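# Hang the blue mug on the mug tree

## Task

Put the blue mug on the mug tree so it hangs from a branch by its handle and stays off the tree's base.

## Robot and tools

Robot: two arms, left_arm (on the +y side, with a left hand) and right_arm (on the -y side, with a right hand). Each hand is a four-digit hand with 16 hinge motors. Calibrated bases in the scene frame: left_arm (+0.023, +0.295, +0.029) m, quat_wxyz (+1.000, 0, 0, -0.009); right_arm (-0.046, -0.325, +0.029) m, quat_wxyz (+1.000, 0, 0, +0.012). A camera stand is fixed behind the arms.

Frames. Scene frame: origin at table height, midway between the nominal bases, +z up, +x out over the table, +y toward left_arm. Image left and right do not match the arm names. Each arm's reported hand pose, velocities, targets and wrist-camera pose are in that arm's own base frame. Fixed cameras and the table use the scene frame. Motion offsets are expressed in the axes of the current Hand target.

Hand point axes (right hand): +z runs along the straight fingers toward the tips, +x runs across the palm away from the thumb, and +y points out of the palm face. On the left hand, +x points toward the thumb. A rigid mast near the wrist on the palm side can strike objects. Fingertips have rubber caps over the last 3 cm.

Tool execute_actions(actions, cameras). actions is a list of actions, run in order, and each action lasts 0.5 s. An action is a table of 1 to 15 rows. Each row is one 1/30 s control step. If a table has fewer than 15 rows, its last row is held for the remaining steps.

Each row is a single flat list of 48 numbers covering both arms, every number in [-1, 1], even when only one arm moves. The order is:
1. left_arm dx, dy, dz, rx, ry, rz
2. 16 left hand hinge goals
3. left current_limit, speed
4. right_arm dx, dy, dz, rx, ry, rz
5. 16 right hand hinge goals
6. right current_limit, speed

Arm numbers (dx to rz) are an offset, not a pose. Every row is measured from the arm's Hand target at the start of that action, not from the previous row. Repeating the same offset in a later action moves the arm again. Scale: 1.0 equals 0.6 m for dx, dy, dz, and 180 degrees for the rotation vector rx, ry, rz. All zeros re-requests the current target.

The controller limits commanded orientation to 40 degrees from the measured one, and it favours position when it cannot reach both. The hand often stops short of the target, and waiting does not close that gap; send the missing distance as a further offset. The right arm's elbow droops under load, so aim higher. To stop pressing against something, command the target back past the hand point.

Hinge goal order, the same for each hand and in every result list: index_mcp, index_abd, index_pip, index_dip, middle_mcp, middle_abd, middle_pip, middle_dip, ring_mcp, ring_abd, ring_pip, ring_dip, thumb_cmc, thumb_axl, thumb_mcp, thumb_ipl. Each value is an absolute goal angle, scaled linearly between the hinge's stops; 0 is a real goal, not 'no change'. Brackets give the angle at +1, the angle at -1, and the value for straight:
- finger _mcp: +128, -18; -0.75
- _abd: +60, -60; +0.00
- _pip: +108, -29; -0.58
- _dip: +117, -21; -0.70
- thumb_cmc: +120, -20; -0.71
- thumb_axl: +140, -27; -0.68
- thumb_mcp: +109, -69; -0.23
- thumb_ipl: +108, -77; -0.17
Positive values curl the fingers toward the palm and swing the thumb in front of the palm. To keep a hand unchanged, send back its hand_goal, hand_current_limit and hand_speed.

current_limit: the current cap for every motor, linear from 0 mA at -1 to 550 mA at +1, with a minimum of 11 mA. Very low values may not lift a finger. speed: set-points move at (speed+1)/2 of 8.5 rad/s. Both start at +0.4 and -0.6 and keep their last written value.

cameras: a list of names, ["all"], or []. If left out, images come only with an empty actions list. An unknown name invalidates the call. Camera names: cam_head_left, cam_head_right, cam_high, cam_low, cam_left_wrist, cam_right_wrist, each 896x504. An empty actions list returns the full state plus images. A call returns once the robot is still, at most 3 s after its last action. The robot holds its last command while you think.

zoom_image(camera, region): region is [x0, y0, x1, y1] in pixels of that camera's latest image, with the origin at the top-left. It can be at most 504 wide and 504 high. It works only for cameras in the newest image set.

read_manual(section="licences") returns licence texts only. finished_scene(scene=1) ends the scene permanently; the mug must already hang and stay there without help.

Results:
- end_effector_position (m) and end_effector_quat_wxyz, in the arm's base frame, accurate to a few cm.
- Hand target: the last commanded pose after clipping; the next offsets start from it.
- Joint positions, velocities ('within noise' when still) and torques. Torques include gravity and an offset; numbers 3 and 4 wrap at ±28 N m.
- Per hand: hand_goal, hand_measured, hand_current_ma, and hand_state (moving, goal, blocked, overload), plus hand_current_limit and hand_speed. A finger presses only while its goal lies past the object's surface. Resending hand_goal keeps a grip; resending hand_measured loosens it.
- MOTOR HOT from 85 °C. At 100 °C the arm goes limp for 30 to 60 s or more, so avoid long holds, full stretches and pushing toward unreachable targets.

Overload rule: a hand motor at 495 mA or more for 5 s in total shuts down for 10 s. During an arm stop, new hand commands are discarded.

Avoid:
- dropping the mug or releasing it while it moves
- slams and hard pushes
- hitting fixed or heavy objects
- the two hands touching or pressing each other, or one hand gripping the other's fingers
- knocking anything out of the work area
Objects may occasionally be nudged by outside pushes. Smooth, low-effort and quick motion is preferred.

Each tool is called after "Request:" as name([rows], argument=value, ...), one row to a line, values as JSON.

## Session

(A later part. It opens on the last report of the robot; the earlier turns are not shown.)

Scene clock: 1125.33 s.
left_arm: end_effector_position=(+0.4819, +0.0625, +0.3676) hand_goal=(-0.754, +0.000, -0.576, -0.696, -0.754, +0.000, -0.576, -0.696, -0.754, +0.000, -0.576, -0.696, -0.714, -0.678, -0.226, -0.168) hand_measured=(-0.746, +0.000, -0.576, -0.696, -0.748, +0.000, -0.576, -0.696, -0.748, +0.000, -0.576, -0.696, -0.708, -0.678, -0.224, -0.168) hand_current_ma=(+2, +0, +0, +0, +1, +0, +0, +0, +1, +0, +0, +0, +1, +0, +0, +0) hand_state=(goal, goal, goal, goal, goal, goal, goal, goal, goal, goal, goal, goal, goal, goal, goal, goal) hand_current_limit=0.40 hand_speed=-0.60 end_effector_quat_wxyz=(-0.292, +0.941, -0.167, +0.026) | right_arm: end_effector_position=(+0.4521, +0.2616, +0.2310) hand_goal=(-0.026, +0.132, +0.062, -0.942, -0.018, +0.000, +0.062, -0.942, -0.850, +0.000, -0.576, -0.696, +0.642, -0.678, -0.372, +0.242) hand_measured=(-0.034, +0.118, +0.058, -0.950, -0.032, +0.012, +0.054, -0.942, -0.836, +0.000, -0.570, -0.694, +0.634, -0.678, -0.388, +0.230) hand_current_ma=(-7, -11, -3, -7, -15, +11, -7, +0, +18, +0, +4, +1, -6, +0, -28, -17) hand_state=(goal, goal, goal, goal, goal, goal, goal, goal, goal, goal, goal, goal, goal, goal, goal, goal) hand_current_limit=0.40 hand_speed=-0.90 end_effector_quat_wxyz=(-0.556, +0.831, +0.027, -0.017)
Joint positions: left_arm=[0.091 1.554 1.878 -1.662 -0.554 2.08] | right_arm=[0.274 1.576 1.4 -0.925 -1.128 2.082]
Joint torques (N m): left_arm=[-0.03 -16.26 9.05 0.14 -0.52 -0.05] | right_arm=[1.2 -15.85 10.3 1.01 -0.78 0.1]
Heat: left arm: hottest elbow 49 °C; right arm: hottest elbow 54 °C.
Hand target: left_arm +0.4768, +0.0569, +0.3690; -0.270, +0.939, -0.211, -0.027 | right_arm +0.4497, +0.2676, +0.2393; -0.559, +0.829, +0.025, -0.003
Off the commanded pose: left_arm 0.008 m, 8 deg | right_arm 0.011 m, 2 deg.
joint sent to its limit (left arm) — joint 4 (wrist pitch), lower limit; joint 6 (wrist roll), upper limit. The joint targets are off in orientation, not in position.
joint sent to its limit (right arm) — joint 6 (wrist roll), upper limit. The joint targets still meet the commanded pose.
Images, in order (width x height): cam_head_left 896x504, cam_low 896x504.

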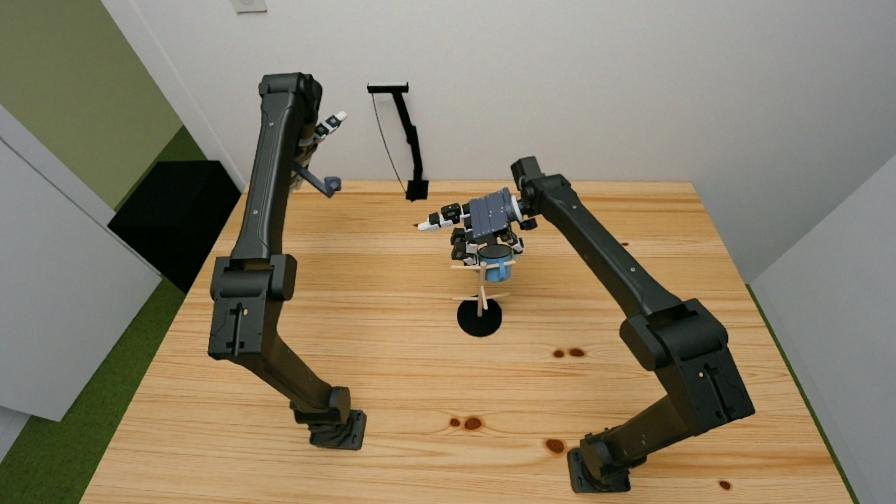

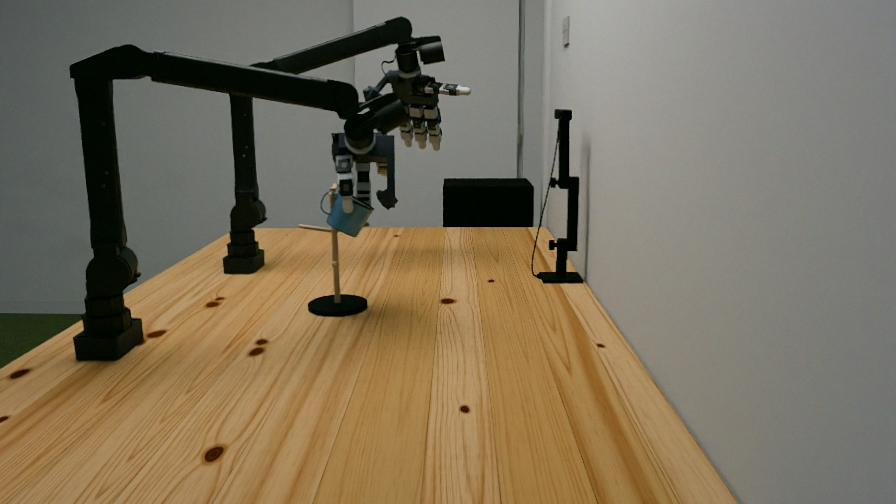

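Request:
execute_actions([
  [[0,0,0,0,0,0,-0.754,0,-0.576,-0.696,-0.754,0,-0.576,-0.696,-0.754,0,-0.576,-0.696,-0.714,-0.678,-0.226,-0.168,0.4,-0.6,0,0,0,0,0,0,-0.034,0.132,0.058,-0.942,-0.03,0,0.056,-0.942,-0.85,0,-0.576,-0.696,0.642,-0.678,-0.382,0.236,0.4,-0.95]],
  [[0,0,0,0,0,0,-0.754,0,-0.576,-0.696,-0.754,0,-0.576,-0.696,-0.754,0,-0.576,-0.696,-0.714,-0.678,-0.226,-0.168,0.4,-0.6,0,0,0,0,0,0,-0.04,0.132,0.054,-0.942,-0.038,0,0.052,-0.942,-0.85,0,-0.576,-0.696,0.642,-0.678,-0.39,0.23,0.4,-0.95]],
], cameras=["cam_low", "cam_head_left"])

Request:
zoom_image(camera="cam_low", region=[290, 140, 390, 240])

Request:
zoom_image(camera="cam_head_left", region=[440, 200, 570, 310])

Scene clock: 1130.73 s.
left_arm: end_effector_position=(+0.4819, +0.0625, +0.3676) hand_goal=(-0.754, +0.000, -0.576, -0.696, -0.754, +0.000, -0.576, -0.696, -0.754, +0.000, -0.576, -0.696, -0.714, -0.678, -0.226, -0.168) hand_measured=(-0.746, +0.000, -0.576, -0.696, -0.748, +0.000, -0.576, -0.696, -0.748, +0.000, -0.576, -0.696, -0.708, -0.678, -0.224, -0.168) hand_current_ma=(+2, +0, +0, +0, +1, +0, +0, +0, +1, +0, +0, +0, +1, +0, +0, +0) hand_state=(goal, goal, goal, goal, goal, goal, goal, goal, goal, goal, goal, goal, goal, goal, goal, goal) hand_current_limit=0.40 hand_speed=-0.60 end_effector_quat_wxyz=(-0.292, +0.941, -0.167, +0.026) | right_arm: end_effector_position=(+0.4520, +0.2616, +0.2311) hand_goal=(-0.040, +0.132, +0.054, -0.942, -0.038, +0.000, +0.052, -0.942, -0.850, +0.000, -0.576, -0.696, +0.642, -0.678, -0.390, +0.230) hand_measured=(-0.040, +0.128, +0.052, -0.946, -0.038, +0.002, +0.050, -0.942, -0.836, +0.000, -0.570, -0.694, +0.638, -0.678, -0.390, +0.230) hand_current_ma=(+0, -2, +0, -2, +0, +1, -1, +0, +18, +0, +4, +1, -2, +0, +0, +0) hand_state=(goal, goal, goal, goal, goal, goal, goal, goal, goal, goal, goal, goal, goal, goal, goal, goal) hand_current_limit=0.40 hand_speed=-0.95 end_effector_quat_wxyz=(-0.556, +0.831, +0.027, -0.017)
Joint positions: left_arm=[0.091 1.554 1.878 -1.662 -0.554 2.08] | right_arm=[0.274 1.576 1.4 -0.925 -1.128 2.082]
Joint torques (N m): left_arm=[-0.03 -16.32 9.06 0.14 -0.52 -0.05] | right_arm=[0.91 -15.27 10.32 1.13 -0.81 0.13]
Heat: left arm: hottest elbow 49 °C; right arm: hottest elbow 53 °C.
Hand target: left_arm +0.4768, +0.0569, +0.3690; -0.270, +0.939, -0.211, -0.027 | right_arm +0.4497, +0.2675, +0.2393; -0.559, +0.829, +0.025, -0.003
Off the commanded pose: left_arm 0.008 m, 8 deg | right_arm 0.010 m, 2 deg.
joint sent to its limit (left arm) — joint 4 (wrist pitch), lower limit; joint 6 (wrist roll), upper limit. The joint targets are off in orientation, not in position.
joint sent to its limit (right arm) — joint 6 (wrist roll), upper limit. The joint targets still meet the commanded pose.
Images, in order (width x height): cam_head_left 896x504, cam_low 896x504.

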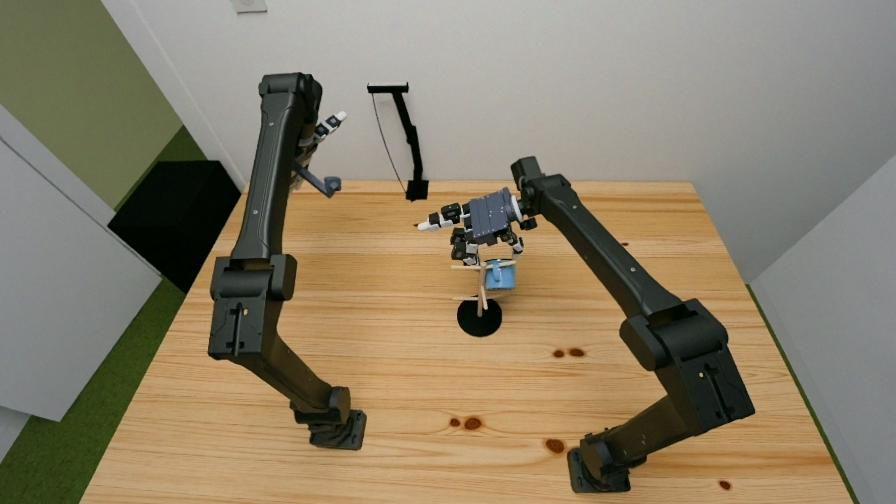

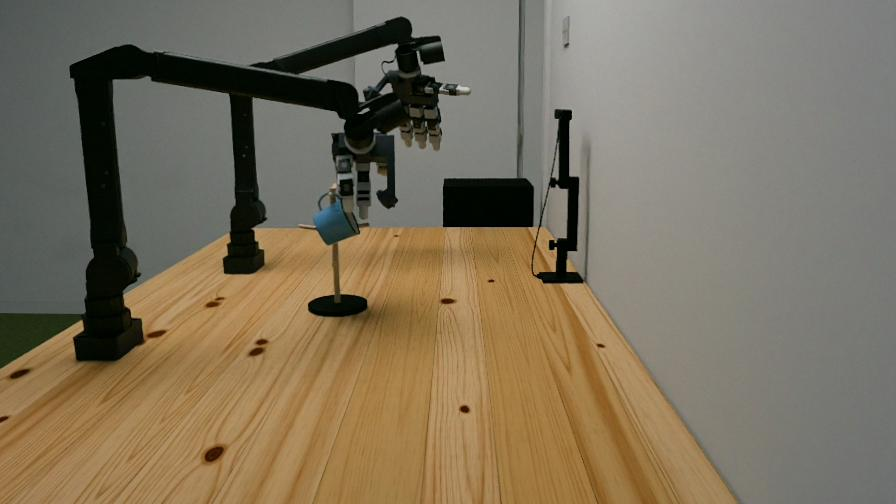

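Scaled by 5.040 from the camera's 896x504 image, which has a finer 1280x720 frame.

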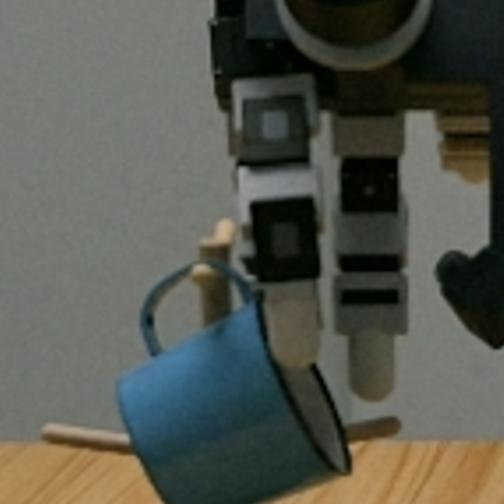

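Scaled by 3.877 from the camera's 896x504 image, which has a finer 1280x720 frame.

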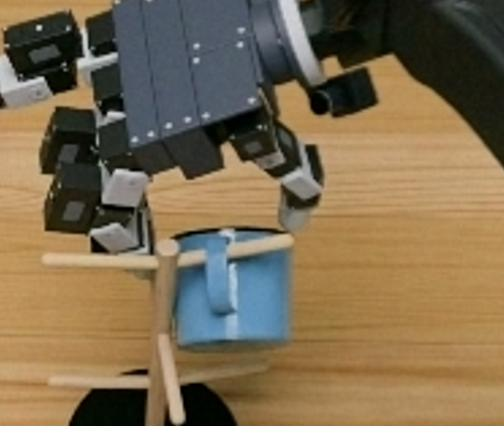

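Request:
execute_actions([
  [[0,0,0,0,0,0,-0.754,0,-0.576,-0.696,-0.754,0,-0.576,-0.696,-0.754,0,-0.576,-0.696,-0.714,-0.678,-0.226,-0.168,0.4,-0.6,0,0,0,0,0,0,-0.15,0.132,0.054,-0.942,-0.15,0,0.052,-0.942,-0.85,0,-0.576,-0.696,0.642,-0.678,-0.47,0.2,0.4,-0.9]],
  [[0,0,0,0,0,0,-0.754,0,-0.576,-0.696,-0.754,0,-0.576,-0.696,-0.754,0,-0.576,-0.696,-0.714,-0.678,-0.226,-0.168,0.4,-0.6,0,0,0,0,0,0,-0.25,0.132,0.054,-0.942,-0.25,0,0.052,-0.942,-0.85,0,-0.576,-0.696,0.642,-0.678,-0.55,0.15,0.4,-0.9]],
], cameras=["cam_low", "cam_head_left", "cam_head_right"])

Request:
zoom_image(camera="cam_low", region=[290, 140, 390, 260])

Request:
zoom_image(camera="cam_head_left", region=[440, 200, 570, 310])

Scene clock: 1139.43 s.
left_arm: end_effector_position=(+0.4819, +0.0625, +0.3676) hand_goal=(-0.754, +0.000, -0.576, -0.696, -0.754, +0.000, -0.576, -0.696, -0.754, +0.000, -0.576, -0.696, -0.714, -0.678, -0.226, -0.168) hand_measured=(-0.746, +0.000, -0.576, -0.696, -0.748, +0.000, -0.576, -0.696, -0.748, +0.000, -0.576, -0.696, -0.708, -0.678, -0.224, -0.168) hand_current_ma=(+2, +0, +0, +0, +1, +0, +0, +0, +1, +0, +0, +0, +1, +0, +0, +0) hand_state=(goal, goal, goal, goal, goal, goal, goal, goal, goal, goal, goal, goal, goal, goal, goal, goal) hand_current_limit=0.40 hand_speed=-0.60 end_effector_quat_wxyz=(-0.292, +0.941, -0.167, +0.026) | right_arm: end_effector_position=(+0.4520, +0.2616, +0.2311) hand_goal=(-0.250, +0.132, +0.054, -0.942, -0.250, +0.000, +0.052, -0.942, -0.850, +0.000, -0.576, -0.696, +0.642, -0.678, -0.550, +0.150) hand_measured=(-0.240, +0.128, +0.052, -0.946, -0.238, +0.002, +0.050, -0.942, -0.836, +0.000, -0.570, -0.694, +0.642, -0.678, -0.542, +0.152) hand_current_ma=(+11, -2, +0, -2, +13, +1, -1, +0, +18, +0, +4, +1, +0, +0, +8, +2) hand_state=(goal, goal, goal, goal, goal, goal, goal, goal, goal, goal, goal, goal, goal, goal, goal, goal) hand_current_limit=0.40 hand_speed=-0.90 end_effector_quat_wxyz=(-0.556, +0.831, +0.027, -0.017)
Joint positions: left_arm=[0.091 1.554 1.878 -1.662 -0.554 2.08] | right_arm=[0.274 1.576 1.4 -0.925 -1.128 2.082]
Joint torques (N m): left_arm=[0.03 -16.26 9.05 0.13 -0.52 -0.05] | right_arm=[0.56 -15.62 10.24 1.13 -0.81 0.09]
Heat: left arm: hottest elbow 49 °C; right arm: hottest elbow 53 °C.
Hand target: left_arm +0.4768, +0.0569, +0.3690; -0.270, +0.939, -0.211, -0.027 | right_arm +0.4498, +0.2676, +0.2393; -0.559, +0.829, +0.025, -0.003
Off the commanded pose: left_arm 0.008 m, 8 deg | right_arm 0.010 m, 2 deg.
joint sent to its limit (left arm) — joint 4 (wrist pitch), lower limit; joint 6 (wrist roll), upper limit. The joint targets are off in orientation, not in position.
joint sent to its limit (right arm) — joint 6 (wrist roll), upper limit. The joint targets still meet the commanded pose.
Images, in order (width x height): cam_head_left 896x504, cam_head_right 896x504, cam_low 896x504.

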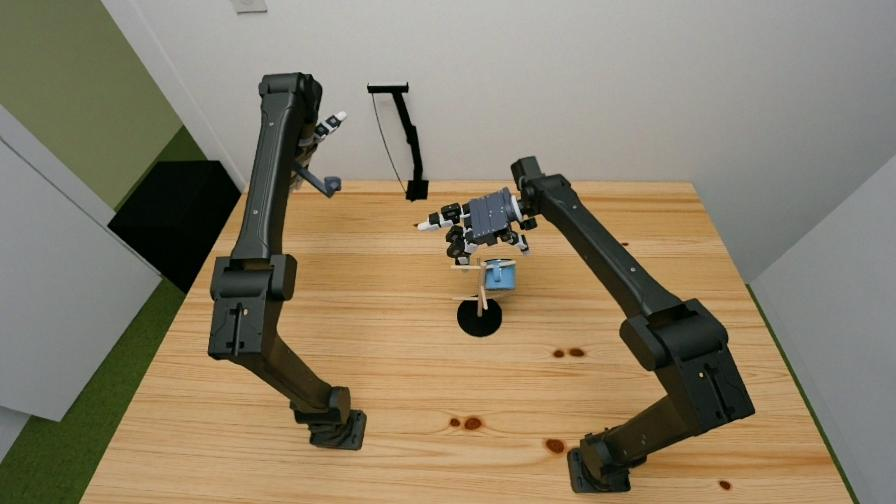

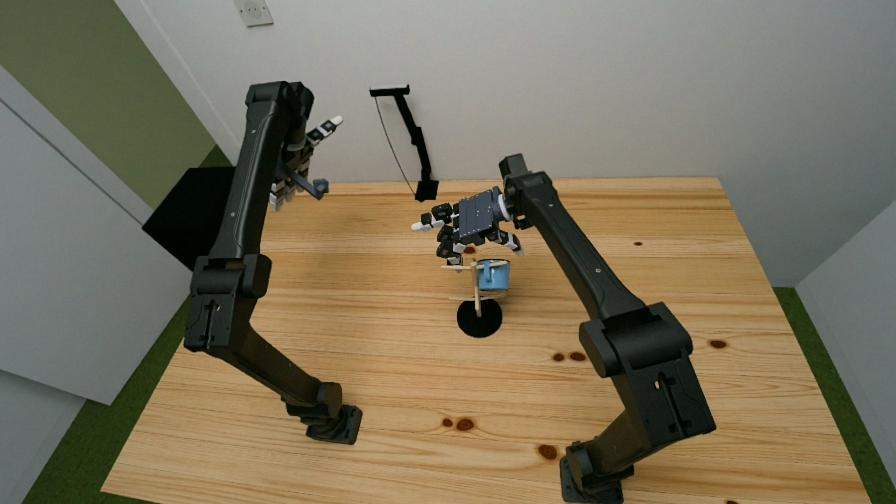

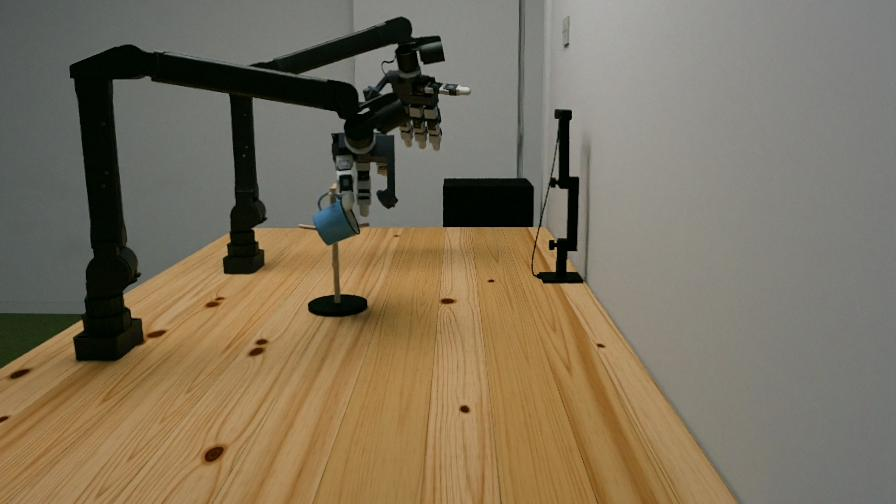

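Scaled by 4.200 from the camera's 896x504 image, which has a finer 1280x720 frame.

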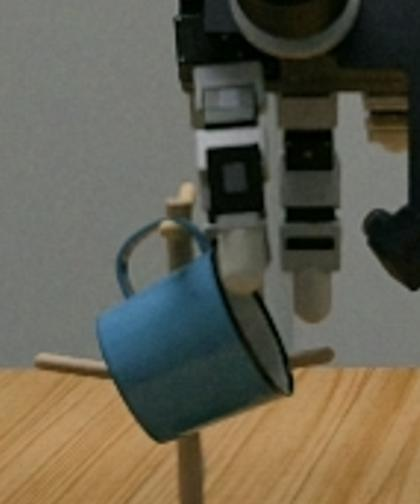

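Scaled by 3.877 from the camera's 896x504 image, which has a finer 1280x720 frame.

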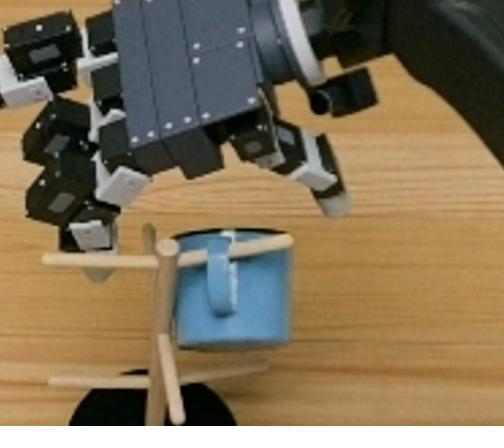

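Request:
execute_actions([
  [[0,0,0,0,0,0,-0.754,0,-0.576,-0.696,-0.754,0,-0.576,-0.696,-0.754,0,-0.576,-0.696,-0.714,-0.678,-0.226,-0.168,0.4,-0.6,0.0507,-0.0285,-0.0152,0,0,0,-0.25,0.132,0.054,-0.942,-0.25,0,0.052,-0.942,-0.85,0,-0.576,-0.696,0.642,-0.678,-0.55,0.15,0.4,-0.9]],
  [[0,0,0,0,0,0,-0.754,0,-0.576,-0.696,-0.754,0,-0.576,-0.696,-0.754,0,-0.576,-0.696,-0.714,-0.678,-0.226,-0.168,0.4,-0.6,0.0187,-0.0767,-0.0318,0,0,0,-0.25,0.132,0.054,-0.942,-0.25,0,0.052,-0.942,-0.85,0,-0.576,-0.696,0.642,-0.678,-0.55,0.15,0.4,-0.9]],
], cameras=["cam_low", "cam_head_left"])

Request:
zoom_image(camera="cam_head_left", region=[440, 180, 570, 310])

Request:
zoom_image(camera="cam_low", region=[290, 120, 410, 260])

Scene clock: 1152.60 s.
left_arm: end_effector_position=(+0.4819, +0.0625, +0.3676) hand_goal=(-0.754, +0.000, -0.576, -0.696, -0.754, +0.000, -0.576, -0.696, -0.754, +0.000, -0.576, -0.696, -0.714, -0.678, -0.226, -0.168) hand_measured=(-0.746, +0.000, -0.576, -0.696, -0.748, +0.000, -0.576, -0.696, -0.748, +0.000, -0.576, -0.696, -0.708, -0.678, -0.224, -0.168) hand_current_ma=(+2, +0, +0, +0, +1, +0, +0, +0, +1, +0, +0, +0, +1, +0, +0, +0) hand_state=(goal, goal, goal, goal, goal, goal, goal, goal, goal, goal, goal, goal, goal, goal, goal, goal) hand_current_limit=0.40 hand_speed=-0.60 end_effector_quat_wxyz=(-0.292, +0.941, -0.167, +0.026) | right_arm: end_effector_position=(+0.4765, +0.2685, +0.2922) hand_goal=(-0.250, +0.132, +0.054, -0.942, -0.250, +0.000, +0.052, -0.942, -0.850, +0.000, -0.576, -0.696, +0.642, -0.678, -0.550, +0.150) hand_measured=(-0.240, +0.128, +0.052, -0.946, -0.240, +0.002, +0.050, -0.942, -0.836, +0.000, -0.570, -0.694, +0.642, -0.678, -0.544, +0.152) hand_current_ma=(+10, -2, +0, -2, +11, +1, -1, +0, +18, +0, +4, +1, +0, +0, +7, +2) hand_state=(goal, goal, goal, goal, goal, goal, goal, goal, goal, goal, goal, goal, goal, goal, goal, goal) hand_current_limit=0.40 hand_speed=-0.90 end_effector_quat_wxyz=(-0.555, +0.831, +0.025, -0.019)
Joint positions: left_arm=[0.091 1.554 1.878 -1.662 -0.554 2.08] | right_arm=[0.274 1.63 1.627 -1.102 -1.128 2.082]
Joint torques (N m): left_arm=[0.03 -16.26 9.05 0.14 -0.52 -0.05] | right_arm=[-0.09 -14.04 14.84 0.4 -1 0.11]
Heat: left arm: hottest elbow 49 °C; right arm: hottest elbow 53 °C.
Hand target: left_arm +0.4768, +0.0569, +0.3690; -0.270, +0.939, -0.211, -0.027 | right_arm +0.4899, +0.2669, +0.3093; -0.559, +0.829, +0.025, -0.003
Off the commanded pose: left_arm 0.008 m, 8 deg | right_arm 0.022 m, 2 deg.
joint sent to its limit (left arm) — joint 4 (wrist pitch), lower limit; joint 6 (wrist roll), upper limit. The joint targets are off in orientation, not in position.
joint sent to its limit (right arm) — joint 6 (wrist roll), upper limit. The joint targets still meet the commanded pose.
Images, in order (width x height): cam_head_left 896x504, cam_low 896x504.

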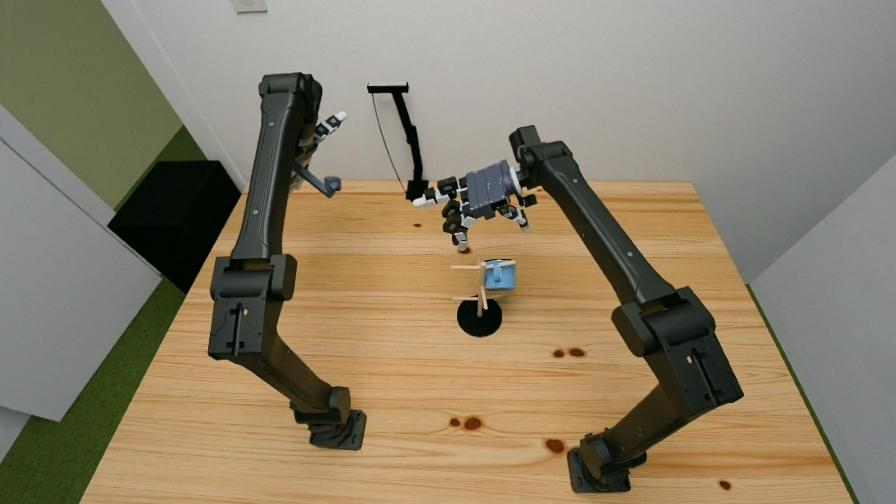

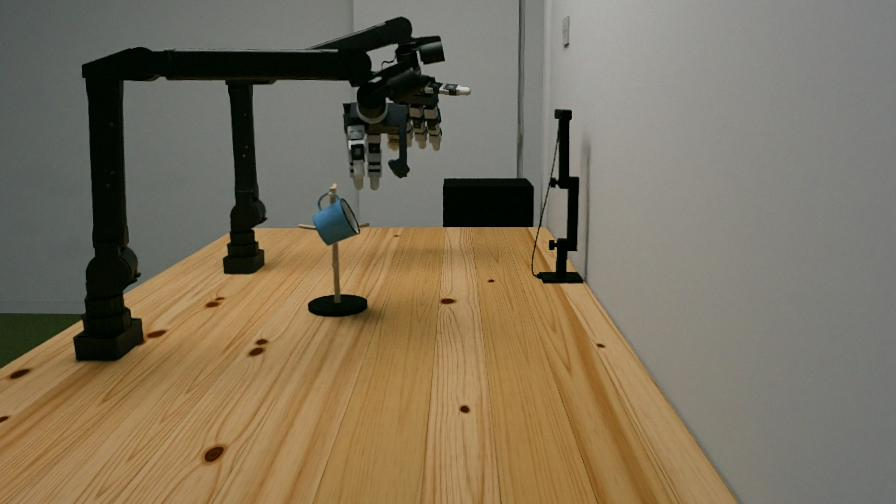

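Scaled by 3.877 from the camera's 896x504 image, which has a finer 1280x720 frame.

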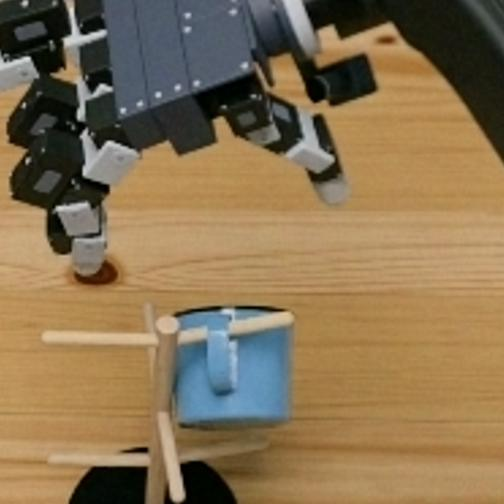

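Scaled by 3.600 from the camera's 896x504 image, which has a finer 1280x720 frame.

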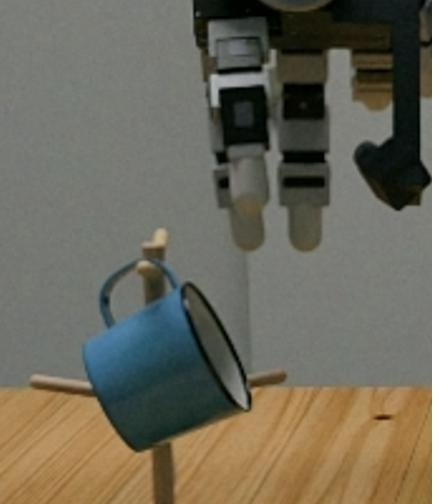

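Request:
execute_actions([
  [[0,0,0,0,0,0,-0.754,0,-0.576,-0.696,-0.754,0,-0.576,-0.696,-0.754,0,-0.576,-0.696,-0.714,-0.678,-0.226,-0.168,0.4,-0.6,0.016,-0.067,-0.0998,0,0,0,-0.25,0.132,0.054,-0.942,-0.25,0,0.052,-0.942,-0.85,0,-0.576,-0.696,0.642,-0.678,-0.55,0.15,0.4,-0.9]],
  [[0,0,0,0,0,0,-0.754,0,-0.576,-0.696,-0.754,0,-0.576,-0.696,-0.754,0,-0.576,-0.696,-0.714,-0.678,-0.226,-0.168,0.4,-0.6,0,-0.02,-0.06,0,0,0,-0.25,0.132,0.054,-0.942,-0.25,0,0.052,-0.942,-0.85,0,-0.576,-0.696,0.642,-0.678,-0.55,0.15,0.4,-0.9]],
], cameras=["cam_low", "cam_head_left"])

Scene clock: 1158.33 s.
left_arm: end_effector_position=(+0.4819, +0.0625, +0.3676) hand_goal=(-0.754, +0.000, -0.576, -0.696, -0.754, +0.000, -0.576, -0.696, -0.754, +0.000, -0.576, -0.696, -0.714, -0.678, -0.226, -0.168) hand_measured=(-0.746, +0.000, -0.576, -0.696, -0.748, +0.000, -0.576, -0.696, -0.748, +0.000, -0.576, -0.696, -0.708, -0.678, -0.224, -0.168) hand_current_ma=(+2, +0, +0, +0, +1, +0, +0, +0, +1, +0, +0, +0, +1, +0, +0, +0) hand_state=(goal, goal, goal, goal, goal, goal, goal, goal, goal, goal, goal, goal, goal, goal, goal, goal) hand_current_limit=0.40 hand_speed=-0.60 end_effector_quat_wxyz=(-0.292, +0.941, -0.167, +0.026) | right_arm: end_effector_position=(+0.4908, +0.1989, +0.3791) hand_goal=(-0.250, +0.132, +0.054, -0.942, -0.250, +0.000, +0.052, -0.942, -0.850, +0.000, -0.576, -0.696, +0.642, -0.678, -0.550, +0.150) hand_measured=(-0.240, +0.128, +0.052, -0.946, -0.240, +0.002, +0.050, -0.942, -0.836, +0.000, -0.570, -0.694, +0.642, -0.678, -0.544, +0.152) hand_current_ma=(+9, -1, +0, -2, +10, +1, -1, +0, +18, +0, +4, +1, +0, +0, +6, +2) hand_state=(goal, goal, goal, goal, goal, goal, goal, goal, goal, goal, goal, goal, goal, goal, goal, goal) hand_current_limit=0.40 hand_speed=-0.90 end_effector_quat_wxyz=(-0.555, +0.832, +0.011, -0.018)
Joint positions: left_arm=[0.091 1.554 1.878 -1.662 -0.554 2.08] | right_arm=[0.139 1.709 1.973 -1.615 -1.167 1.829]
Joint torques (N m): left_arm=[-0.03 -16.26 9.06 0.16 -0.52 -0.05] | right_arm=[-0.79 -14.74 13.89 0.1 -1.41 -0.12]
Heat: left arm: hottest elbow 49 °C; right arm: hottest elbow 55 °C.
Hand target: left_arm +0.4768, +0.0569, +0.3690; -0.270, +0.939, -0.211, -0.027 | right_arm +0.5006, +0.1981, +0.3938; -0.559, +0.829, +0.025, -0.003
Off the commanded pose: left_arm 0.008 m, 8 deg | right_arm 0.018 m, 2 deg.
joint sent to its limit (left arm) — joint 4 (wrist pitch), lower limit; joint 6 (wrist roll), upper limit. The joint targets are off in orientation, not in position.
Images, in order (width x height): cam_head_left 896x504, cam_low 896x504.

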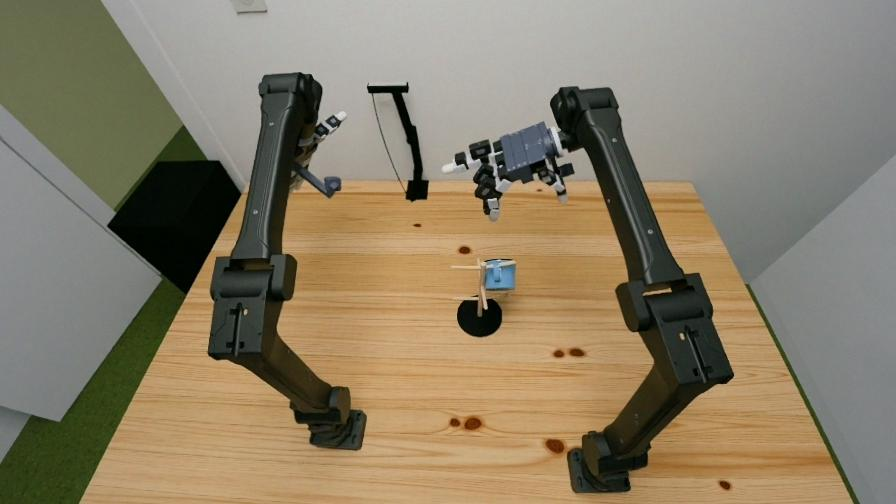

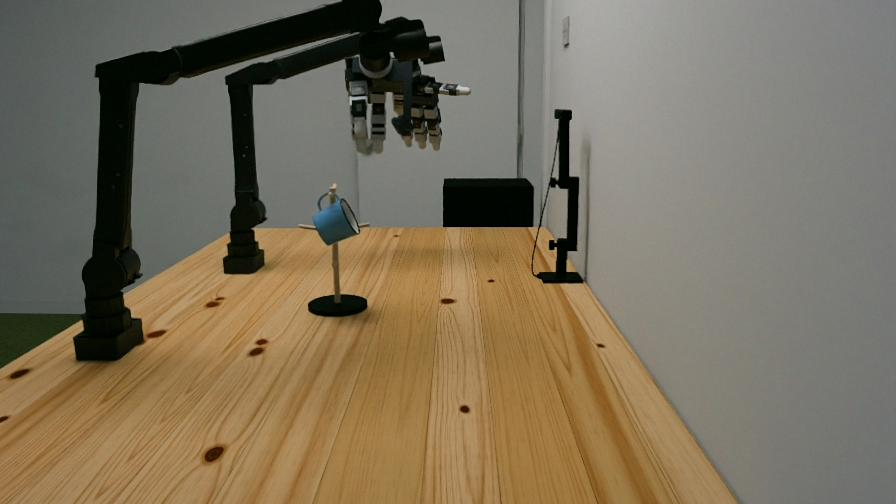

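The mug is hanging by its handle and stays put without the robot touching it. It is well above the tree's base.

Request:
finished_scene(scene=1)

The scene is finished: the task was done.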